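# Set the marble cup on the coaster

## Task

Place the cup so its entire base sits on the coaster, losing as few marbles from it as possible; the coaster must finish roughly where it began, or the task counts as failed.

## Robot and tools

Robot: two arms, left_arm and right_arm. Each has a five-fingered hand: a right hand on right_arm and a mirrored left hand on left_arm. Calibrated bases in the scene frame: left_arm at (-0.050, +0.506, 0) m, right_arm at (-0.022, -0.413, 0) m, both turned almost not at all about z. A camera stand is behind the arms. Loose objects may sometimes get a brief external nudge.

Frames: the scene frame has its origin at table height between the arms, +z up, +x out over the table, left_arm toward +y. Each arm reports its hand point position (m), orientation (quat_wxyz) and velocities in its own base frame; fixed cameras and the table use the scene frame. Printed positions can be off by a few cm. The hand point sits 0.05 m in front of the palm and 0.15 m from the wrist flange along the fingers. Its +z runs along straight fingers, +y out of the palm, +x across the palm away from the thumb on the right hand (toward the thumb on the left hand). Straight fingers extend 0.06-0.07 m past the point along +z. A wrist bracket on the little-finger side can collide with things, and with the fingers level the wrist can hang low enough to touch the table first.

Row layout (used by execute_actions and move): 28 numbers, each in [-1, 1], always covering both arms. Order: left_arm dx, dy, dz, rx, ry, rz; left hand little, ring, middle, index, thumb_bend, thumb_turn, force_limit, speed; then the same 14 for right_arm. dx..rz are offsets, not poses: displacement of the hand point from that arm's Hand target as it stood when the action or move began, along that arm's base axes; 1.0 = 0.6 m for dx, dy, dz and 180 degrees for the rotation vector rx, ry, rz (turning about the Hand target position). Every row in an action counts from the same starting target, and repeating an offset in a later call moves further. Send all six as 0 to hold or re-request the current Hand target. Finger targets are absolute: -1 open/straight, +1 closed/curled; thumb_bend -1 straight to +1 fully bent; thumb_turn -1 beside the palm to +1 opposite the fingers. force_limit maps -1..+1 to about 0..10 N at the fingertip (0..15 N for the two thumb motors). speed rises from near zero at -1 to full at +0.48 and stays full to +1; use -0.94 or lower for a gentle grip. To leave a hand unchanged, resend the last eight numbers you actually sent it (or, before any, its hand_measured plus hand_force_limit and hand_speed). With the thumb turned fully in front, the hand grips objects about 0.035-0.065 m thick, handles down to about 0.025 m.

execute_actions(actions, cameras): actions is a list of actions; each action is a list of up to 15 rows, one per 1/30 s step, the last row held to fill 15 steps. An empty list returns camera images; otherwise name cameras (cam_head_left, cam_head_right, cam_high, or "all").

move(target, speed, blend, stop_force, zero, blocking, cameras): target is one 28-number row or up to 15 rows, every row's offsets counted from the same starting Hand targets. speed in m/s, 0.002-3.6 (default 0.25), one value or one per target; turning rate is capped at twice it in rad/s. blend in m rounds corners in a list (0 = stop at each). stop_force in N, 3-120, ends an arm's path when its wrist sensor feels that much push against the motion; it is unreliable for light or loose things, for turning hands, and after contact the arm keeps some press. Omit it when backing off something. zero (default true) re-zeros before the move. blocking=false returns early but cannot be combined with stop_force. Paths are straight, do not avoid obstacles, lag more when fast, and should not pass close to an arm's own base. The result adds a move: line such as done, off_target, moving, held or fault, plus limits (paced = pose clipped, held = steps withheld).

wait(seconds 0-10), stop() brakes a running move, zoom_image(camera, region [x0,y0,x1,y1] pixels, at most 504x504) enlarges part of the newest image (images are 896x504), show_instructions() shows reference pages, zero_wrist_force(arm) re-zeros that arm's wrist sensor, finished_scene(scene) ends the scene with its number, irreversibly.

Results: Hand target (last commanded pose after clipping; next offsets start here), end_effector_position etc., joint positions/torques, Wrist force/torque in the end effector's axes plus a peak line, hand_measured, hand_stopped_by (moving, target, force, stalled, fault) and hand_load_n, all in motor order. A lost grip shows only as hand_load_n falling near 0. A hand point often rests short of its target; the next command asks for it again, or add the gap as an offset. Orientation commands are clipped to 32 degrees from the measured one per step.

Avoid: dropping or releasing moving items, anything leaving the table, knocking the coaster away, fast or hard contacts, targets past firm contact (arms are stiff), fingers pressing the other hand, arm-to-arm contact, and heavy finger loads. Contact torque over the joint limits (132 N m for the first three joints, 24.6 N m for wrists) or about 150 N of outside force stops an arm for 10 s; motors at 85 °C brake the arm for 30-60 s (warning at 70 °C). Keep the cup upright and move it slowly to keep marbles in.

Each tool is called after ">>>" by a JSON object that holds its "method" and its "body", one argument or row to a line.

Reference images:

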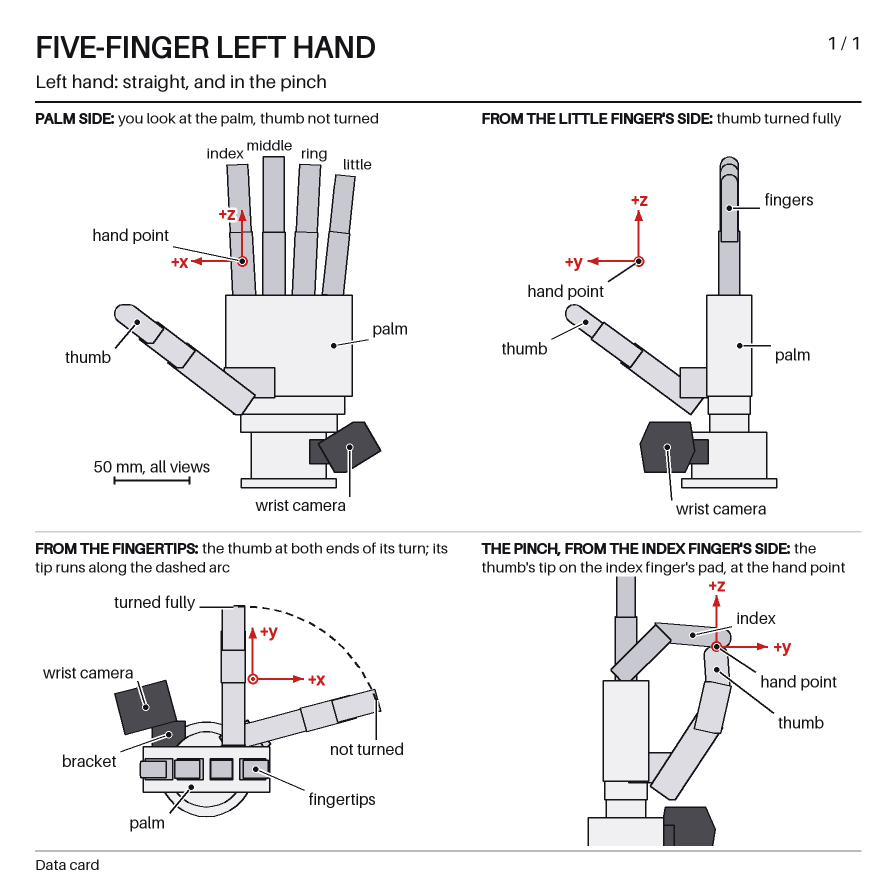

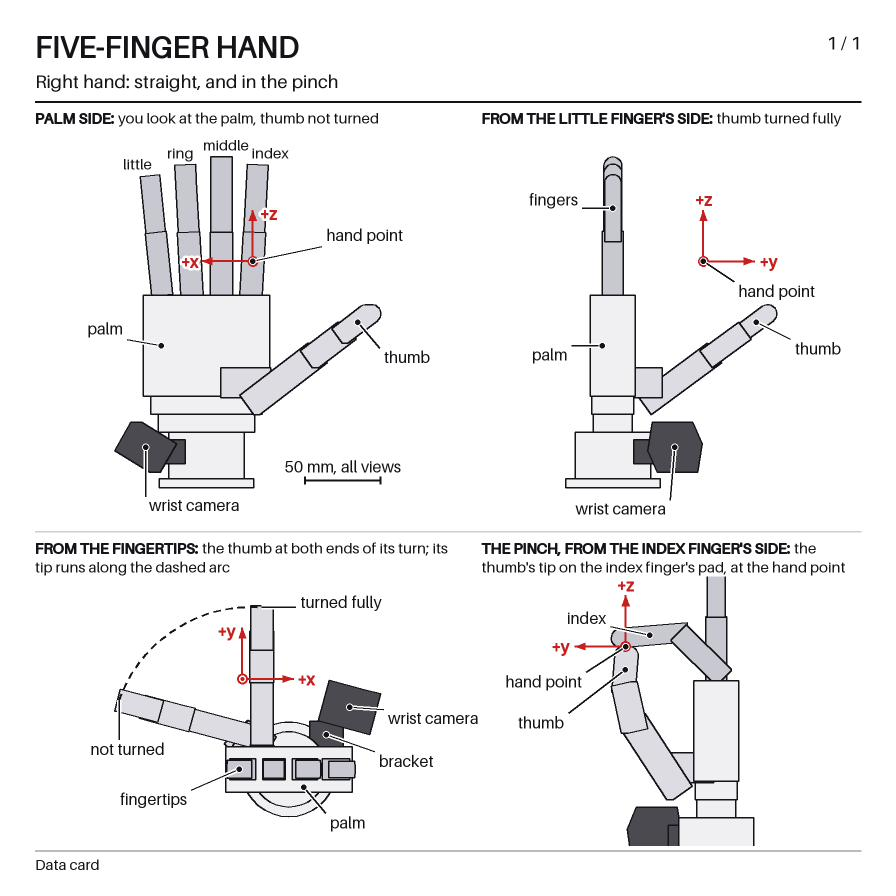

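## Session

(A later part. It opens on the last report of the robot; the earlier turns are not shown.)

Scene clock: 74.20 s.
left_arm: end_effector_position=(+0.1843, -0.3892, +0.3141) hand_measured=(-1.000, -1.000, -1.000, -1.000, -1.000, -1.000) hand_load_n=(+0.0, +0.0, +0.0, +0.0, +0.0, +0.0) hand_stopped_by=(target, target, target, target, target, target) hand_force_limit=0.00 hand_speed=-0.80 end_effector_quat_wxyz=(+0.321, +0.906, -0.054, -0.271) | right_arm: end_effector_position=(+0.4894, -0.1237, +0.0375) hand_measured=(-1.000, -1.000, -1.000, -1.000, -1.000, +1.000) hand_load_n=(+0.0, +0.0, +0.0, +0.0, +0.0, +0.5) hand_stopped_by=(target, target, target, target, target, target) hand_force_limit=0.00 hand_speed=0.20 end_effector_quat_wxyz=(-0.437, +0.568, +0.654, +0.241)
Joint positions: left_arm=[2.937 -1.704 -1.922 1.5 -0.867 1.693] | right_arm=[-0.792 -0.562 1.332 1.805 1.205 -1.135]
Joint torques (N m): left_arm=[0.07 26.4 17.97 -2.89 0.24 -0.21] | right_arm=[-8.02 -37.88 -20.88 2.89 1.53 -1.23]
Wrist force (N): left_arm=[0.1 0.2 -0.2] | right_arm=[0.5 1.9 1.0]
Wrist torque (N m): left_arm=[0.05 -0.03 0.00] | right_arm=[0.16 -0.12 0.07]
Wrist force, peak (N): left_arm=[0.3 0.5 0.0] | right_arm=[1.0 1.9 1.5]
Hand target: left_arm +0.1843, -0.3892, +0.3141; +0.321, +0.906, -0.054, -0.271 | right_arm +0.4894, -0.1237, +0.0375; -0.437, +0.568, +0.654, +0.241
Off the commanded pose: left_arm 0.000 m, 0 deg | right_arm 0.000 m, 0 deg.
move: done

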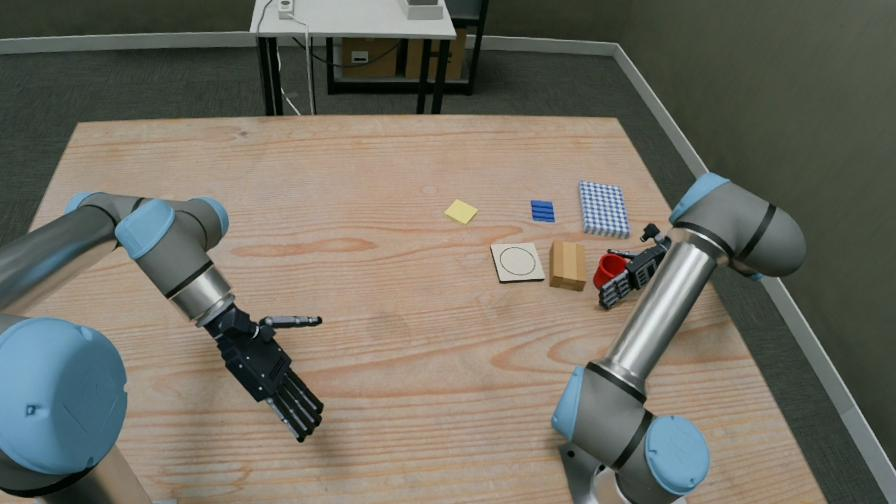

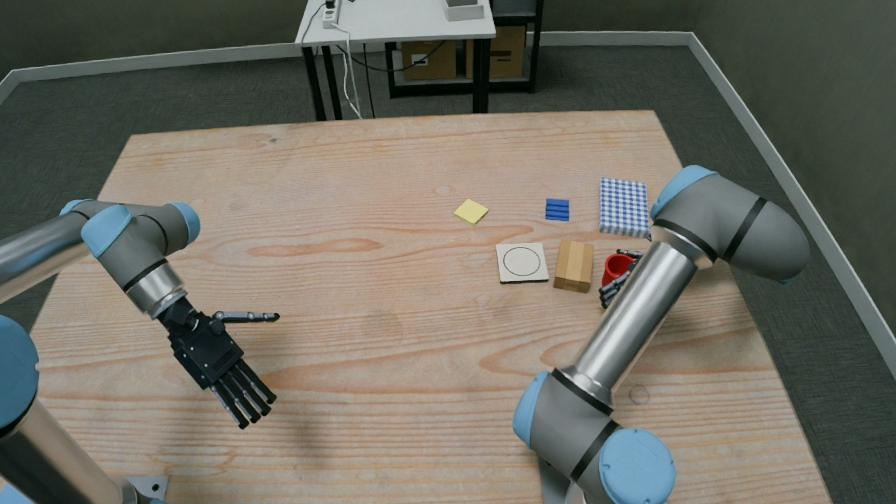

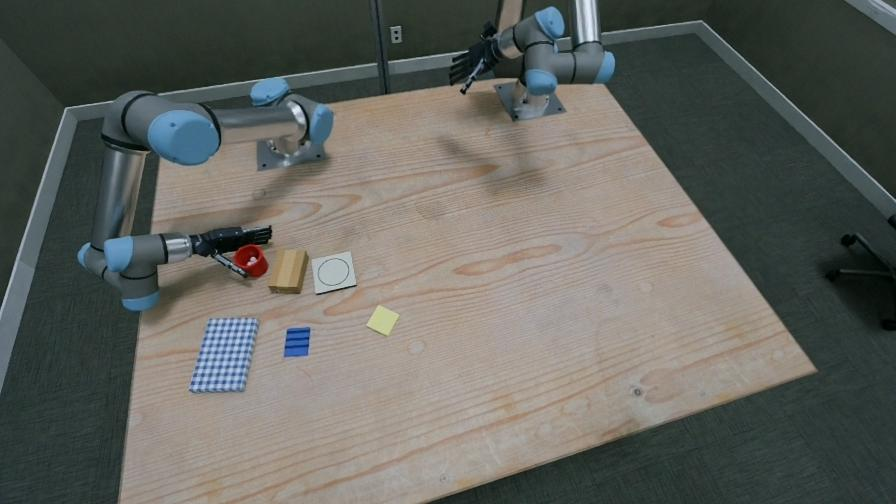

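>>> {"method": "move", "body": {
  "target": [0,0,0,0,0,0,-1,-1,-1,-1,-1,-1,0,-0.8, 0,0,0,0,0,0,-1,0.3,0.3,0.3,0.3,1,-0.4,-0.85],
  "cameras": ["all"]
}}

>>> {"method": "zoom_image", "body": {
  "camera": "cam_high",
  "region": [200, 190, 320, 310]
}}

>>> {"method": "zoom_image", "body": {
  "camera": "cam_head_left",
  "region": [550, 210, 670, 330]
}}

Scene clock: 76.97 s.
left_arm: end_effector_position=(+0.1843, -0.3892, +0.3141) hand_measured=(-1.000, -1.000, -1.000, -1.000, -1.000, -1.000) hand_load_n=(+0.0, +0.0, +0.0, +0.0, +0.0, +0.0) hand_stopped_by=(target, target, target, target, target, target) hand_force_limit=0.00 hand_speed=-0.80 end_effector_quat_wxyz=(+0.321, +0.906, -0.054, -0.271) | right_arm: end_effector_position=(+0.4894, -0.1237, +0.0375) hand_measured=(-1.000, -0.238, -0.264, -0.334, -0.654, +1.000) hand_load_n=(+0.0, +5.0, +1.0, +1.0, +10.0, +4.0) hand_stopped_by=(target, force, force, force, force, target) hand_force_limit=-0.40 hand_speed=-0.85 end_effector_quat_wxyz=(-0.437, +0.568, +0.654, +0.241)
Joint positions: left_arm=[2.937 -1.704 -1.922 1.5 -0.867 1.693] | right_arm=[-0.792 -0.562 1.332 1.805 1.205 -1.135]
Joint torques (N m): left_arm=[0.16 26.22 18.46 -2.82 0.21 -0.31] | right_arm=[-8.33 -37.18 -19.83 0.48 0.48 -1.11]
Wrist force (N): left_arm=[-0.2 0.1 0.0] | right_arm=[0.0 2.0 1.3]
Wrist torque (N m): left_arm=[0.01 0.02 -0.02] | right_arm=[0.14 -0.10 0.07]
Wrist force, peak (N): left_arm=[0.0 0.5 0.2] | right_arm=[0.4 2.2 0.9]
Hand target: left_arm +0.1843, -0.3892, +0.3141; +0.321, +0.906, -0.054, -0.271 | right_arm +0.4894, -0.1237, +0.0375; -0.437, +0.568, +0.654, +0.241
Off the commanded pose: left_arm 0.000 m, 0 deg | right_arm 0.000 m, 0 deg.
move: done

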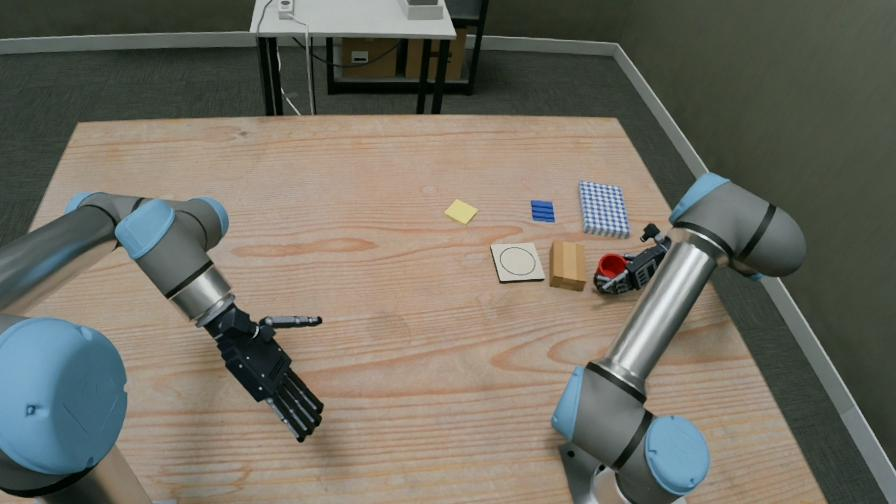

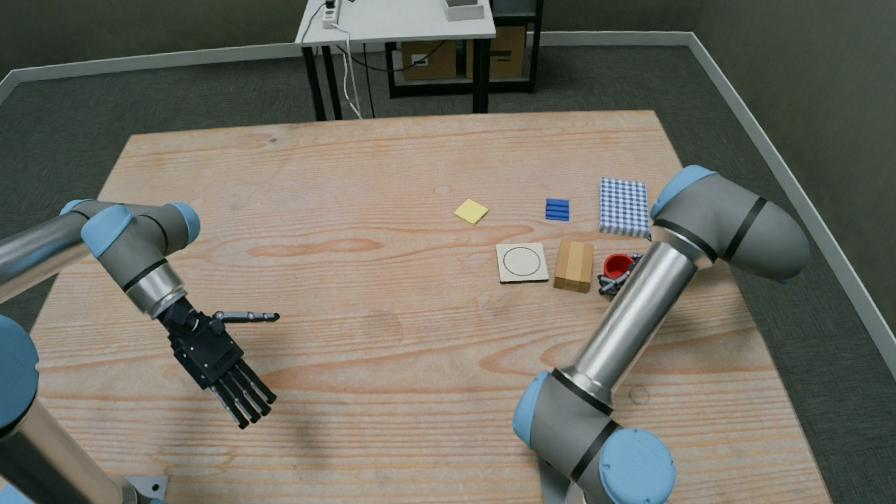

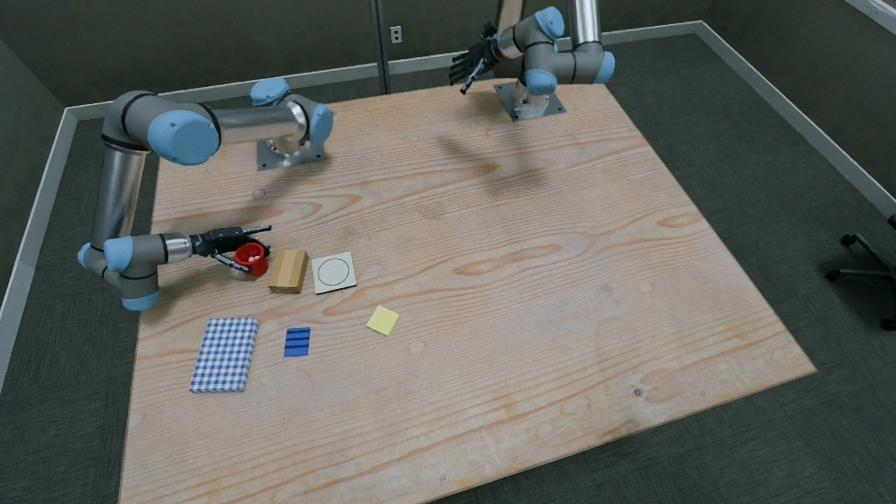

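Scaled by 4.200 from the camera's 896x504 image, which has a finer 1280x720 frame.

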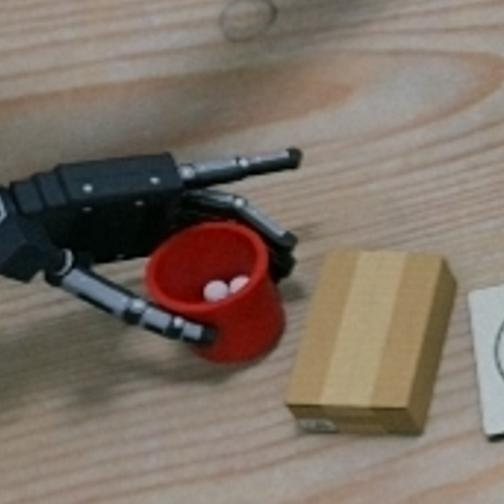

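Scaled by 4.200 from the camera's 896x504 image, which has a finer 1280x720 frame.

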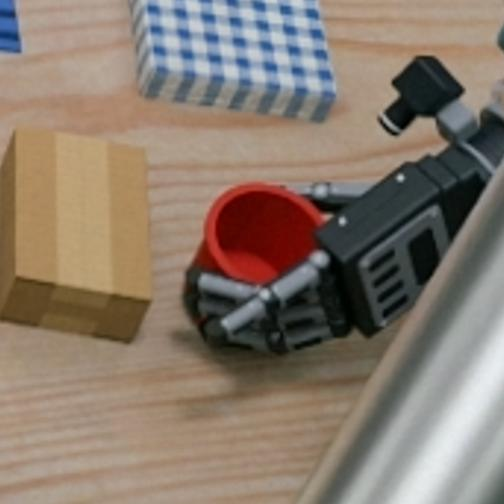

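>>> {"method": "move", "body": {
  "target": [0,0,0,0,0,0,-1,-1,-1,-1,-1,-1,0,-0.8, 0,0,0,0,0,0,-1,0.3,0.35,0.35,0.3,1,-0.2,-0.9]
}}

>>> {"method": "move", "body": {
  "target": [0,0,0,0,0,0,-1,-1,-1,-1,-1,-1,0,-0.8, 0,0,0.1,0,0,0,-1,0.3,0.35,0.35,0.3,1,-0.2,-0.9],
  "speed": 0.06,
  "cameras": ["all"]
}}

>>> {"method": "zoom_image", "body": {
  "camera": "cam_high",
  "region": [200, 170, 320, 290]
}}

>>> {"method": "zoom_image", "body": {
  "camera": "cam_head_left",
  "region": [550, 200, 670, 320]
}}

Scene clock: 80.50 s.
left_arm: end_effector_position=(+0.1843, -0.3892, +0.3141) hand_measured=(-1.000, -1.000, -1.000, -1.000, -1.000, -1.000) hand_load_n=(+0.0, +0.0, +0.0, +0.0, +0.0, +0.0) hand_stopped_by=(target, target, target, target, target, target) hand_force_limit=0.00 hand_speed=-0.80 end_effector_quat_wxyz=(+0.321, +0.906, -0.054, -0.271) | right_arm: end_effector_position=(+0.4894, -0.1237, +0.0375) hand_measured=(-1.000, -0.238, -0.248, -0.318, -0.656, +1.000) hand_load_n=(+0.0, +3.0, +5.0, +5.0, +13.0, +1.0) hand_stopped_by=(target, force, force, force, force, target) hand_force_limit=-0.20 hand_speed=-0.90 end_effector_quat_wxyz=(-0.437, +0.568, +0.654, +0.241)
Joint positions: left_arm=[2.937 -1.704 -1.922 1.5 -0.867 1.693] | right_arm=[-0.792 -0.562 1.332 1.805 1.205 -1.135]
Joint torques (N m): left_arm=[0.27 26.5 18.34 -2.97 0.09 -0.4] | right_arm=[-7.94 -40.09 -12.59 0.54 -1.26 -0.76]
Wrist force (N): left_arm=[0.0 0.1 0.0] | right_arm=[0.1 2.1 1.4]
Wrist torque (N m): left_arm=[0.02 -0.01 0.00] | right_arm=[0.16 -0.13 0.08]
Wrist force, peak (N): left_arm=[-0.1 0.5 0.4] | right_arm=[0.0 2.2 1.4]
Hand target: left_arm +0.1843, -0.3892, +0.3141; +0.321, +0.906, -0.054, -0.271 | right_arm +0.4894, -0.1237, +0.0375; -0.437, +0.568, +0.654, +0.241
Off the commanded pose: left_arm 0.000 m, 0 deg | right_arm 0.000 m, 0 deg.
move: done

Scene clock: 81.80 s.
left_arm: end_effector_position=(+0.1843, -0.3892, +0.3141) hand_measured=(-1.000, -1.000, -1.000, -1.000, -1.000, -1.000) hand_load_n=(+0.0, -0.5, +0.0, +0.0, +0.0, +0.0) hand_stopped_by=(target, target, target, target, target, target) hand_force_limit=0.00 hand_speed=-0.80 end_effector_quat_wxyz=(+0.321, +0.906, -0.054, -0.271) | right_arm: end_effector_position=(+0.4894, -0.1237, +0.0976) hand_measured=(-1.000, -0.238, -0.248, -0.318, -0.656, +1.000) hand_load_n=(+0.0, +2.5, +4.5, +5.0, +12.5, +1.0) hand_stopped_by=(target, force, force, force, force, target) hand_force_limit=-0.20 hand_speed=-0.90 end_effector_quat_wxyz=(-0.437, +0.568, +0.654, +0.241) end_effector_velocity=(+0.000, +0.000, -0.003) end_effector_angular_velocity=(-0.002, +0.000, +0.000)
Joint positions: left_arm=[2.937 -1.704 -1.922 1.5 -0.867 1.693] | right_arm=[-0.792 -0.659 1.338 1.895 1.205 -1.135]
Joint velocities: left_arm=[within noise] | right_arm=[0 0.004 -0.001 -0.005 0 0.001]
Joint torques (N m): left_arm=[-0.09 26.12 18.64 -3.04 0.14 -0.37] | right_arm=[-3.53 -35.47 -23.37 0.08 -1.04 -0.22]
Wrist force (N): left_arm=[-0.1 0.2 0.2] | right_arm=[0.0 2.2 1.2]
Wrist torque (N m): left_arm=[0.02 0.01 -0.01] | right_arm=[0.17 -0.10 0.08]
Wrist force, peak (N): left_arm=[0.3 0.5 0.0] | right_arm=[-0.4 2.1 1.5]
Hand target: left_arm +0.1843, -0.3892, +0.3141; +0.321, +0.906, -0.054, -0.271 | right_arm +0.4894, -0.1237, +0.0975; -0.437, +0.568, +0.654, +0.241
Off the commanded pose: left_arm 0.000 m, 0 deg | right_arm 0.000 m, 0 deg.
move: done

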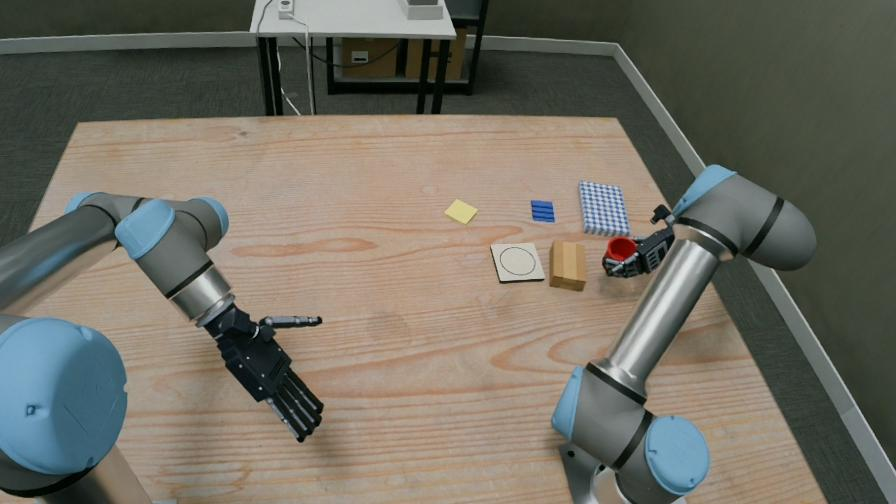

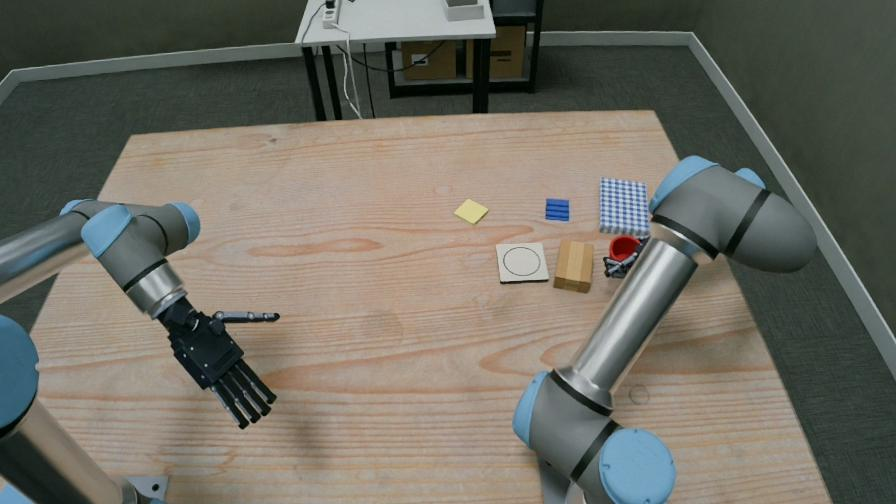

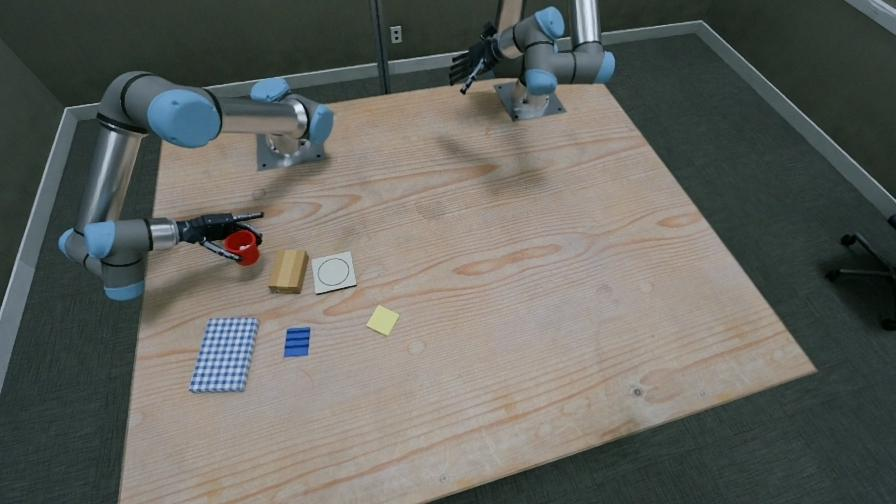

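Scaled by 4.200 from the camera's 896x504 image, which has a finer 1280x720 frame.

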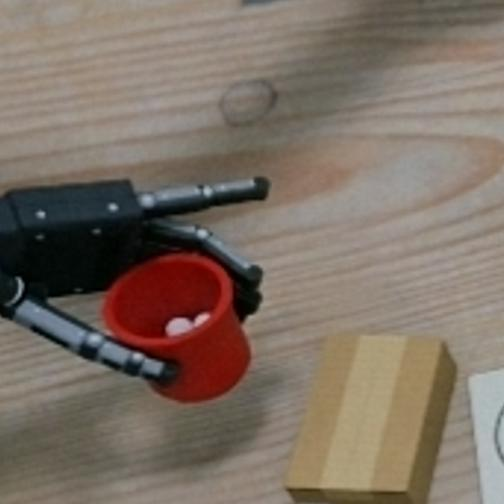

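Scaled by 4.200 from the camera's 896x504 image, which has a finer 1280x720 frame.

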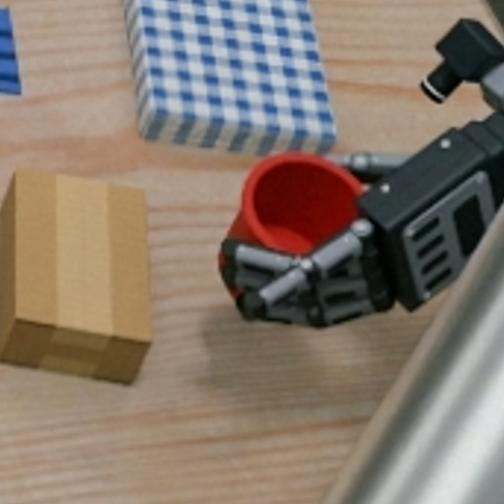

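>>> {"method": "move", "body": {
  "target": [
    [0,0,0,0,0,0,-1,-1,-1,-1,-1,-1,0,-0.8, 0,0,0.1,0,0,0,-1,0.3,0.35,0.35,0.3,1,-0.2,-0.9],
    [0,0,0,0,0,0,-1,-1,-1,-1,-1,-1,0,-0.8, 0.08,0.3438,0.1,0,0,-0.4444,-1,0.3,0.35,0.35,0.3,1,-0.2,-0.9]
  ],
  "speed": [0.12,0.2],
  "blend": [0.03,0],
  "cameras": ["all"]
}}

>>> {"method": "zoom_image", "body": {
  "camera": "cam_high",
  "region": [250, 190, 390, 330]
}}

>>> {"method": "zoom_image", "body": {
  "camera": "cam_head_left",
  "region": [450, 180, 590, 320]
}}

>>> {"method": "zoom_image", "body": {
  "camera": "cam_head_right",
  "region": [450, 180, 590, 320]
}}

Scene clock: 87.17 s.
left_arm: end_effector_position=(+0.1843, -0.3892, +0.3141) hand_measured=(-1.000, -1.000, -1.000, -1.000, -1.000, -1.000) hand_load_n=(+0.0, +0.0, +0.0, +0.0, +0.0, +0.0) hand_stopped_by=(target, target, target, target, target, target) hand_force_limit=0.00 hand_speed=-0.80 end_effector_quat_wxyz=(+0.321, +0.906, -0.054, -0.271) | right_arm: end_effector_position=(+0.5373, +0.0826, +0.1575) hand_measured=(-1.000, -0.238, -0.248, -0.318, -0.656, +1.000) hand_load_n=(+0.0, +2.5, +5.0, +5.0, +13.0, +1.0) hand_stopped_by=(target, force, force, force, force, target) hand_force_limit=-0.20 hand_speed=-0.90 end_effector_quat_wxyz=(-0.181, +0.856, +0.136, +0.465)
Joint positions: left_arm=[2.937 -1.704 -1.922 1.5 -0.867 1.693] | right_arm=[-0.312 -1.478 1.985 0.208 0.871 1.273]
Joint torques (N m): left_arm=[0.4 26.28 18.94 -3.04 -0.04 -0.4] | right_arm=[3.91 -7.16 -29.57 -0.05 0.83 1.61]
Wrist force (N): left_arm=[0.0 0.1 0.1] | right_arm=[-0.2 1.6 1.2]
Wrist torque (N m): left_arm=[0.02 0.00 -0.01] | right_arm=[0.07 -0.07 0.19]
Wrist force, peak (N): left_arm=[0.4 0.3 0.0] | right_arm=[-1.2 2.2 2.0]
Hand target: left_arm +0.1843, -0.3892, +0.3141; +0.321, +0.906, -0.054, -0.271 | right_arm +0.5374, +0.0826, +0.1575; -0.180, +0.856, +0.136, +0.465
Off the commanded pose: left_arm 0.000 m, 0 deg | right_arm 0.000 m, 0 deg.
move: done

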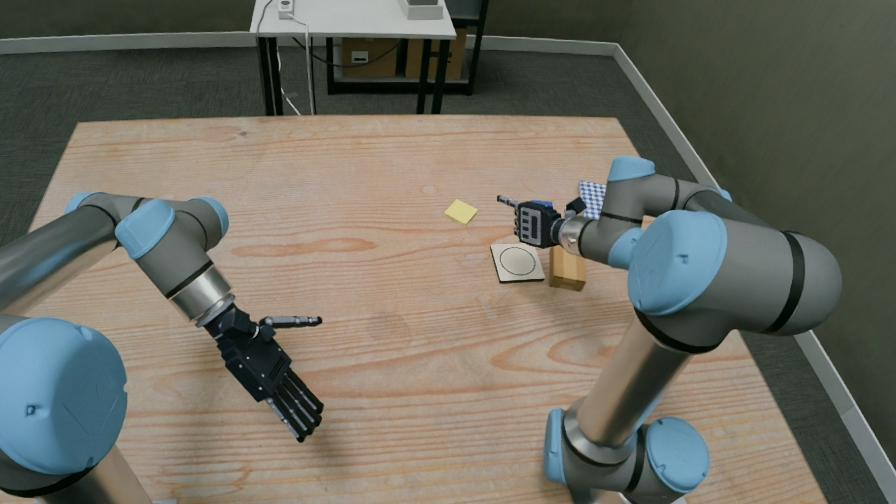

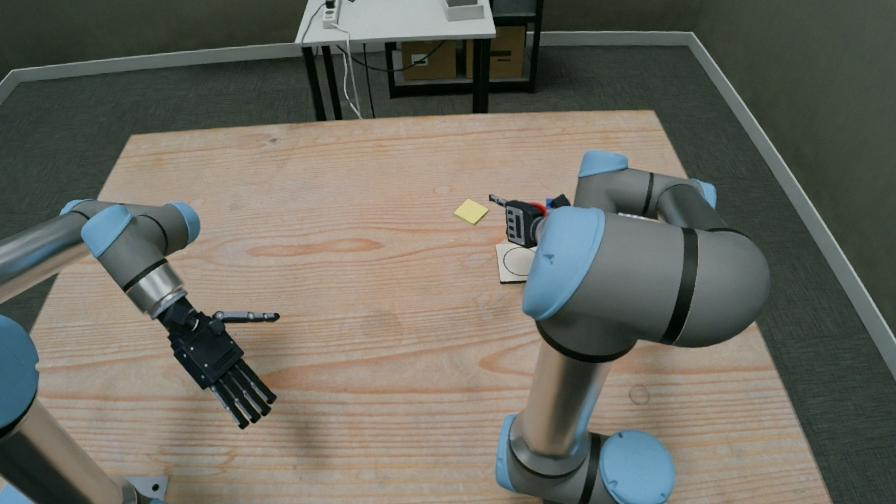

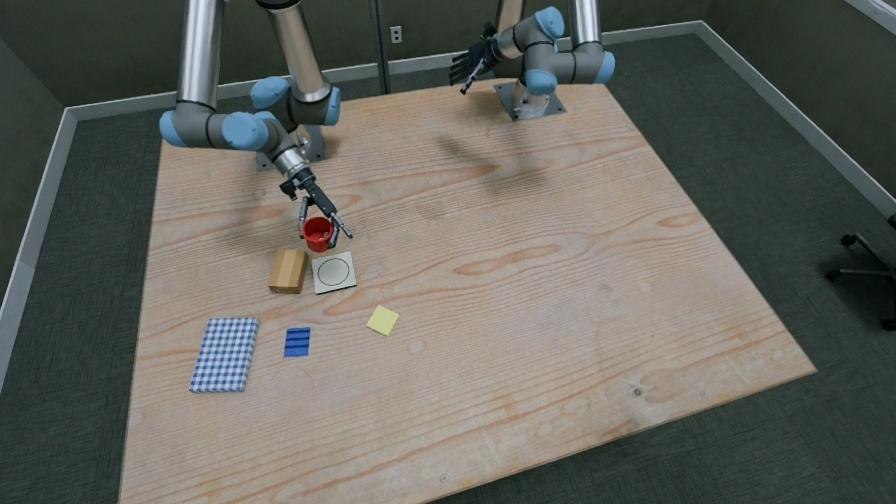

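Scaled by 3.600 from the camera's 896x504 image, which has a finer 1280x720 frame.

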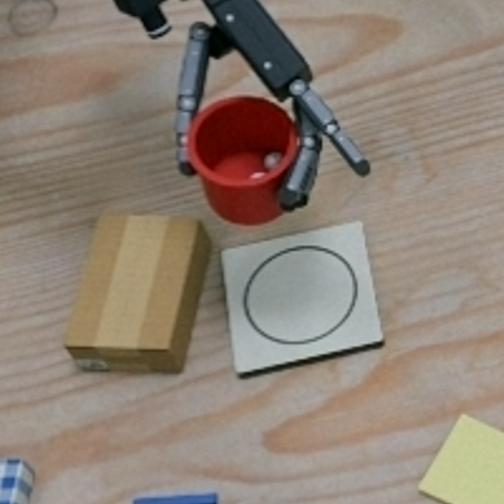

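Scaled by 3.600 from the camera's 896x504 image, which has a finer 1280x720 frame.

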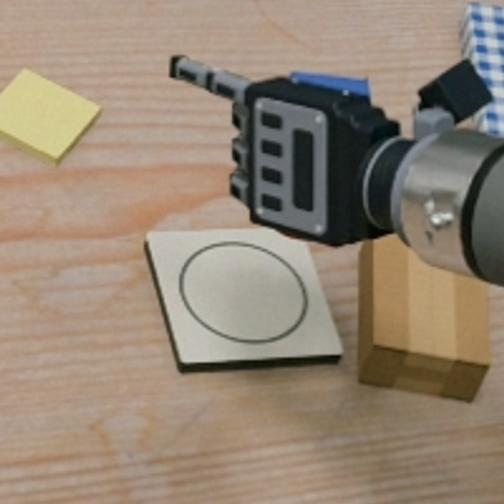

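Scaled by 3.600 from the camera's 896x504 image, which has a finer 1280x720 frame.

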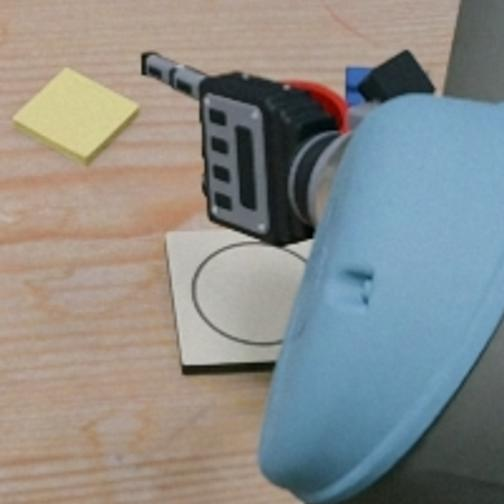

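>>> {"method": "move", "body": {
  "target": [0,0,0,0,0,0,-1,-1,-1,-1,-1,-1,0,-0.8, 0.0167,0.0133,-0.125,0,0,0,-1,0.3,0.35,0.35,0.3,1,-0.2,-0.9],
  "speed": 0.1,
  "cameras": ["all"]
}}

>>> {"method": "zoom_image", "body": {
  "camera": "cam_high",
  "region": [270, 200, 390, 320]
}}

>>> {"method": "zoom_image", "body": {
  "camera": "cam_head_left",
  "region": [450, 200, 570, 320]
}}

>>> {"method": "zoom_image", "body": {
  "camera": "cam_head_right",
  "region": [450, 200, 570, 320]
}}

Scene clock: 89.57 s.
left_arm: end_effector_position=(+0.1843, -0.3892, +0.3141) hand_measured=(-1.000, -1.000, -1.000, -1.000, -1.000, -1.000) hand_load_n=(+0.0, +0.0, +0.0, +0.0, +0.0, +0.0) hand_stopped_by=(target, target, target, target, target, target) hand_force_limit=0.00 hand_speed=-0.80 end_effector_quat_wxyz=(+0.321, +0.906, -0.054, -0.271) | right_arm: end_effector_position=(+0.5473, +0.0906, +0.0824) hand_measured=(-1.000, -0.238, -0.248, -0.318, -0.656, +1.000) hand_load_n=(+0.0, +2.5, +4.5, +4.5, +13.0, +1.0) hand_stopped_by=(target, force, force, force, force, target) hand_force_limit=-0.20 hand_speed=-0.90 end_effector_quat_wxyz=(-0.181, +0.856, +0.136, +0.465)
Joint positions: left_arm=[2.937 -1.704 -1.922 1.5 -0.867 1.693] | right_arm=[-0.279 -1.346 2.055 -0.011 0.896 1.301]
Joint torques (N m): left_arm=[0.47 26.19 19.58 -3.05 0.01 -0.33] | right_arm=[-9.22 -39.19 -26.44 0.71 -2.09 -1.34]
Wrist force (N): left_arm=[-0.2 0.2 0.0] | right_arm=[-0.2 2.1 1.1]
Wrist torque (N m): left_arm=[0.02 0.02 -0.02] | right_arm=[0.17 -0.08 0.03]
Wrist force, peak (N): left_arm=[-0.1 0.4 0.4] | right_arm=[-0.7 2.3 1.6]
Hand target: left_arm +0.1843, -0.3892, +0.3141; +0.321, +0.906, -0.054, -0.271 | right_arm +0.5474, +0.0906, +0.0825; -0.180, +0.856, +0.136, +0.465
Off the commanded pose: left_arm 0.000 m, 0 deg | right_arm 0.000 m, 0 deg.
move: done

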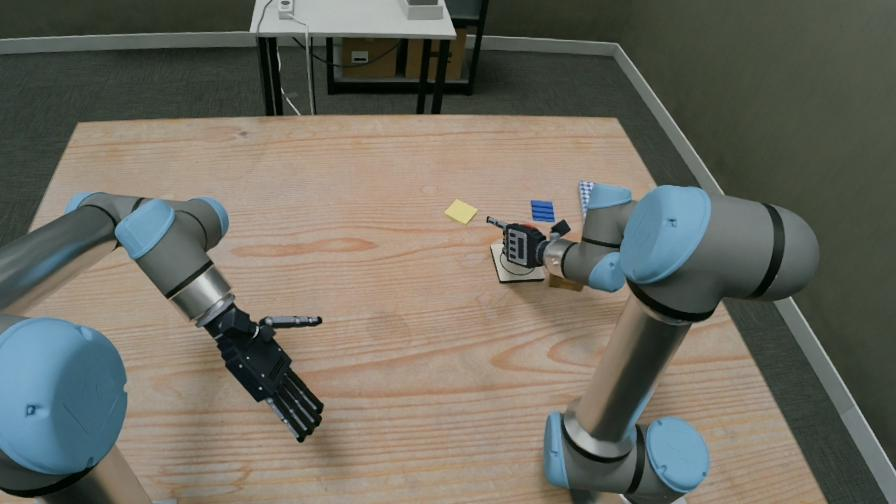

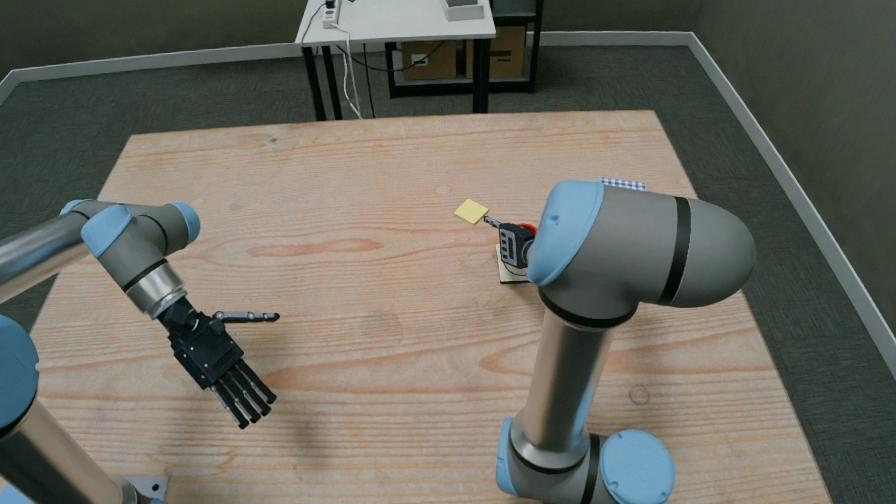

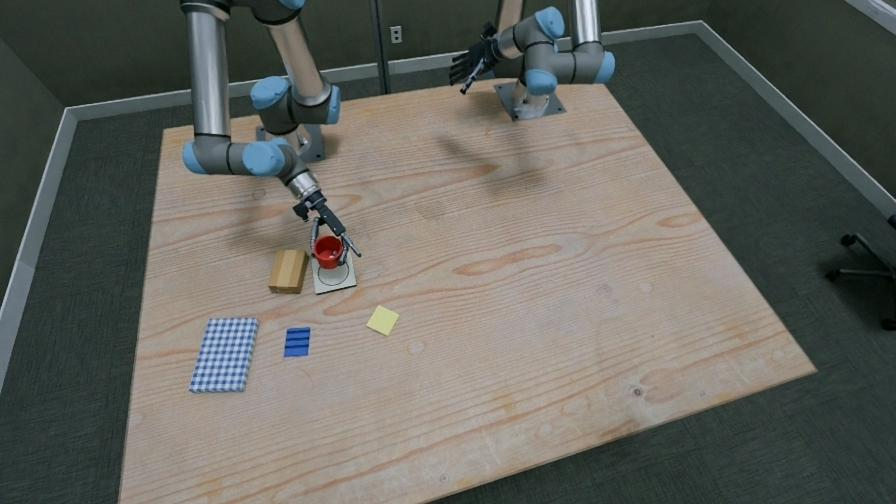

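Scaled by 4.200 from the camera's 896x504 image, which has a finer 1280x720 frame.

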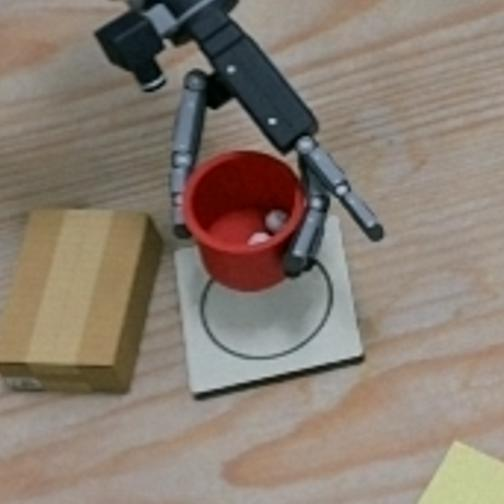

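Scaled by 4.200 from the camera's 896x504 image, which has a finer 1280x720 frame.

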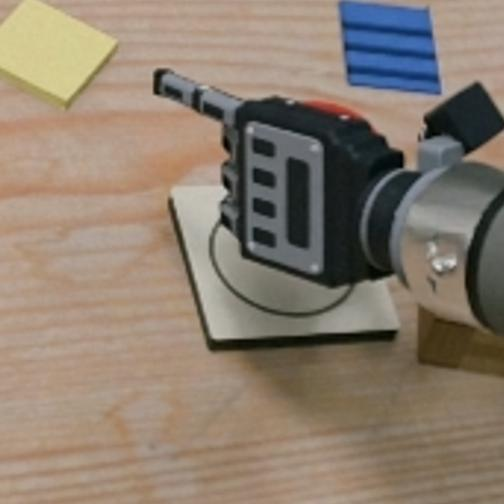

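Scaled by 4.200 from the camera's 896x504 image, which has a finer 1280x720 frame.

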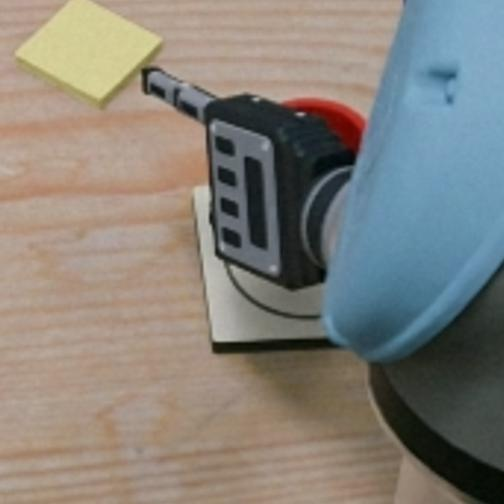

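>>> {"method": "move", "body": {
  "target": [0,0,0,0,0,0,-1,-1,-1,-1,-1,-1,0,-0.8, 0.0108,0.0033,-0.045,0,0,0,-1,0.3,0.35,0.35,0.3,1,-0.2,-0.9],
  "speed": 0.08
}}

>>> {"method": "move", "body": {
  "target": [0,0,0,0,0,0,-1,-1,-1,-1,-1,-1,0,-0.8, 0,0,-0.025,0,0,0,-1,0.3,0.35,0.35,0.3,1,-0.2,-0.9],
  "speed": 0.015,
  "stop_force": 3,
  "cameras": ["all"]
}}

>>> {"method": "zoom_image", "body": {
  "camera": "cam_high",
  "region": [270, 200, 390, 320]
}}

>>> {"method": "zoom_image", "body": {
  "camera": "cam_head_left",
  "region": [450, 200, 570, 320]
}}

Scene clock: 91.40 s.
left_arm: end_effector_position=(+0.1843, -0.3892, +0.3141) hand_measured=(-1.000, -1.000, -1.000, -1.000, -1.000, -1.000) hand_load_n=(+0.0, +0.0, +0.0, +0.0, +0.0, +0.0) hand_stopped_by=(target, target, target, target, target, target) hand_force_limit=0.00 hand_speed=-0.80 end_effector_quat_wxyz=(+0.321, +0.906, -0.054, -0.271) | right_arm: end_effector_position=(+0.5537, +0.0926, +0.0553) hand_measured=(-1.000, -0.238, -0.248, -0.318, -0.656, +1.000) hand_load_n=(+0.0, +2.5, +5.0, +5.0, +13.0, +1.0) hand_stopped_by=(target, force, force, force, force, target) hand_force_limit=-0.20 hand_speed=-0.90 end_effector_quat_wxyz=(-0.181, +0.856, +0.136, +0.465)
Joint positions: left_arm=[2.937 -1.704 -1.922 1.5 -0.867 1.693] | right_arm=[-0.268 -1.284 2.063 -0.087 0.905 1.31]
Joint torques (N m): left_arm=[-0.02 26.95 19.38 -3 0.01 -0.3] | right_arm=[-7.41 -42.09 -16.5 2.52 -1.21 -0.55]
Wrist force (N): left_arm=[0.2 0.2 0.1] | right_arm=[0.1 2.3 0.8]
Wrist torque (N m): left_arm=[0.03 -0.02 0.00] | right_arm=[0.22 -0.12 0.06]
Wrist force, peak (N): left_arm=[-0.3 0.5 0.1] | right_arm=[-0.6 2.2 1.3]
Hand target: left_arm +0.1843, -0.3892, +0.3141; +0.321, +0.906, -0.054, -0.271 | right_arm +0.5539, +0.0925, +0.0555; -0.180, +0.856, +0.136, +0.465
Off the commanded pose: left_arm 0.000 m, 0 deg | right_arm 0.000 m, 0 deg.
move: done

Scene clock: 93.00 s.
left_arm: end_effector_position=(+0.1843, -0.3892, +0.3141) hand_measured=(-1.000, -1.000, -1.000, -1.000, -1.000, -1.000) hand_load_n=(+0.0, +0.0, +0.0, +0.0, -0.5, +0.0) hand_stopped_by=(target, target, target, target, target, target) hand_force_limit=0.00 hand_speed=-0.80 end_effector_quat_wxyz=(+0.321, +0.906, -0.054, -0.271) | right_arm: end_effector_position=(+0.5539, +0.0925, +0.0491) hand_measured=(-1.000, -0.238, -0.248, -0.318, -0.656, +1.000) hand_load_n=(+0.0, +2.5, +4.5, +4.5, +13.0, +0.5) hand_stopped_by=(target, force, force, force, force, target) hand_force_limit=-0.20 hand_speed=-0.90 end_effector_quat_wxyz=(-0.180, +0.856, +0.136, +0.465)
Joint positions: left_arm=[2.937 -1.704 -1.922 1.5 -0.867 1.693] | right_arm=[-0.268 -1.272 2.068 -0.104 0.905 1.31]
Joint torques (N m): left_arm=[-0.23 26.71 19.32 -3.11 -0.09 -0.39] | right_arm=[-0.8 -40.95 -24.56 -1.68 1.21 1.75]
Wrist force (N): left_arm=[-0.1 0.5 0.1] | right_arm=[1.3 1.7 0.0]
Wrist torque (N m): left_arm=[0.06 0.01 -0.02] | right_arm=[0.17 -0.08 0.09]
Wrist force, peak (N): left_arm=[0.2 0.5 0.3] | right_arm=[8.1 0.6 -4.5]
Hand target: left_arm +0.1843, -0.3892, +0.3141; +0.321, +0.906, -0.054, -0.271 | right_arm +0.5539, +0.0925, +0.0491; -0.180, +0.856, +0.136, +0.465 (not the last commanded pose)
Off the commanded pose: left_arm 0.000 m, 0 deg | right_arm 0.009 m, 0 deg.
move: contact (right_arm)

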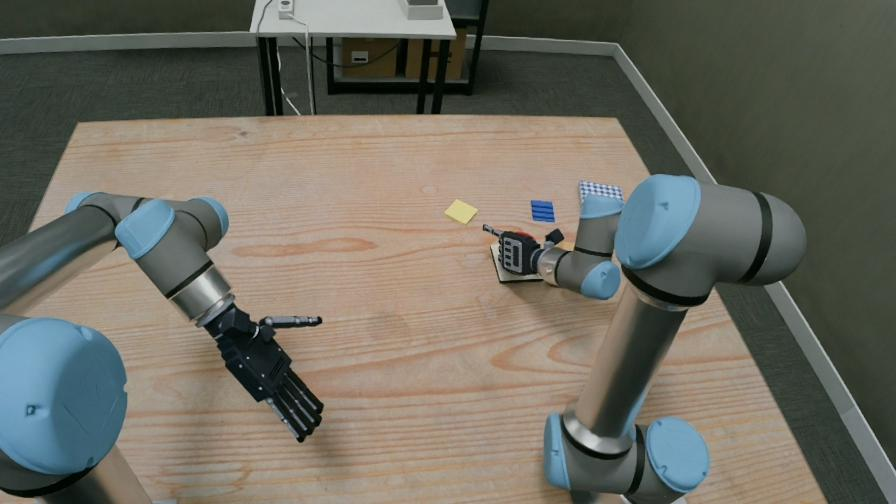

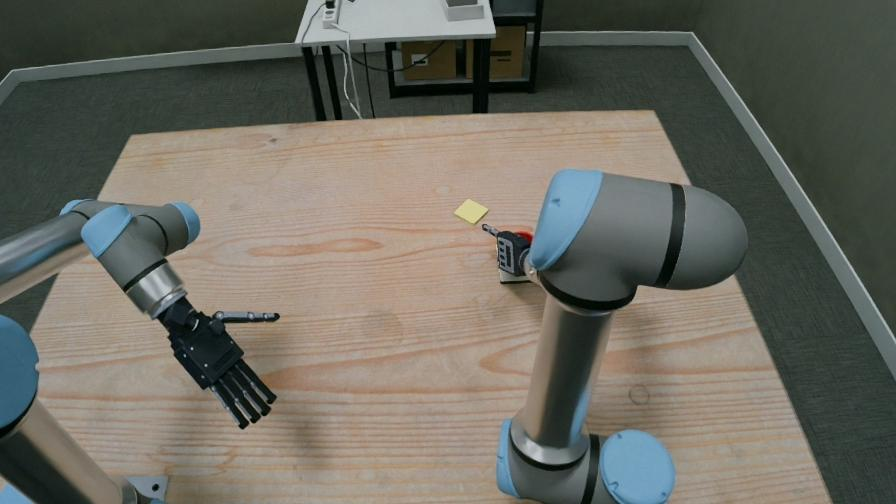

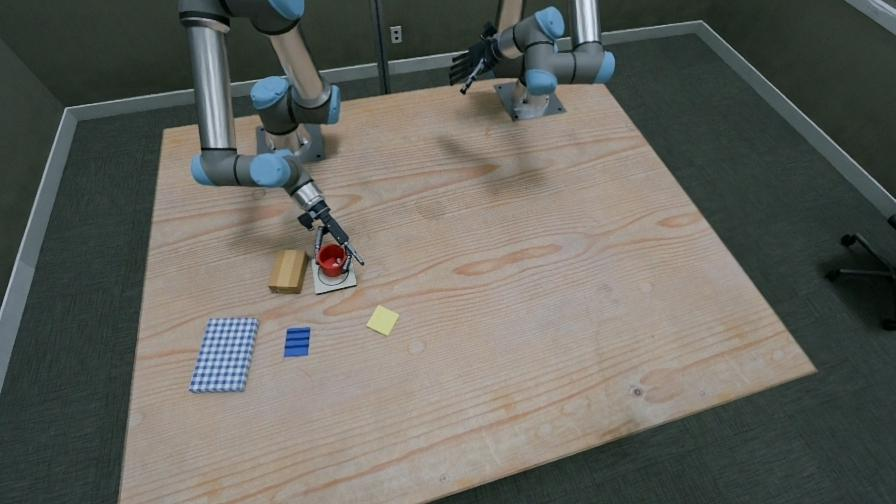

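Scaled by 4.200 from the camera's 896x504 image, which has a finer 1280x720 frame.

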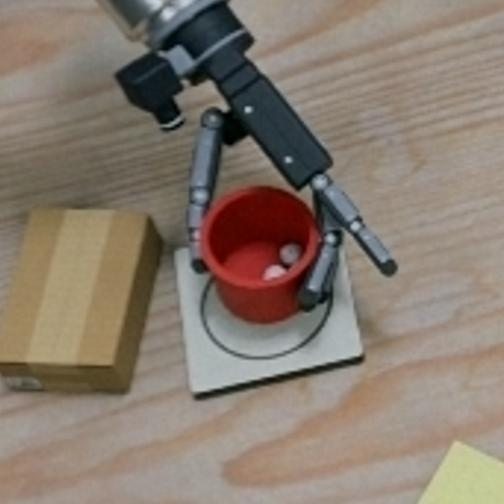

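Scaled by 4.200 from the camera's 896x504 image, which has a finer 1280x720 frame.

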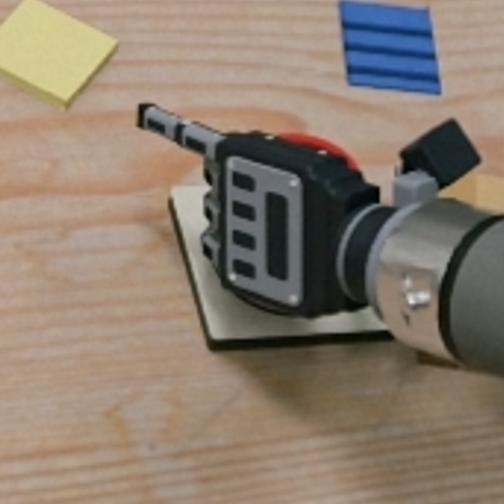

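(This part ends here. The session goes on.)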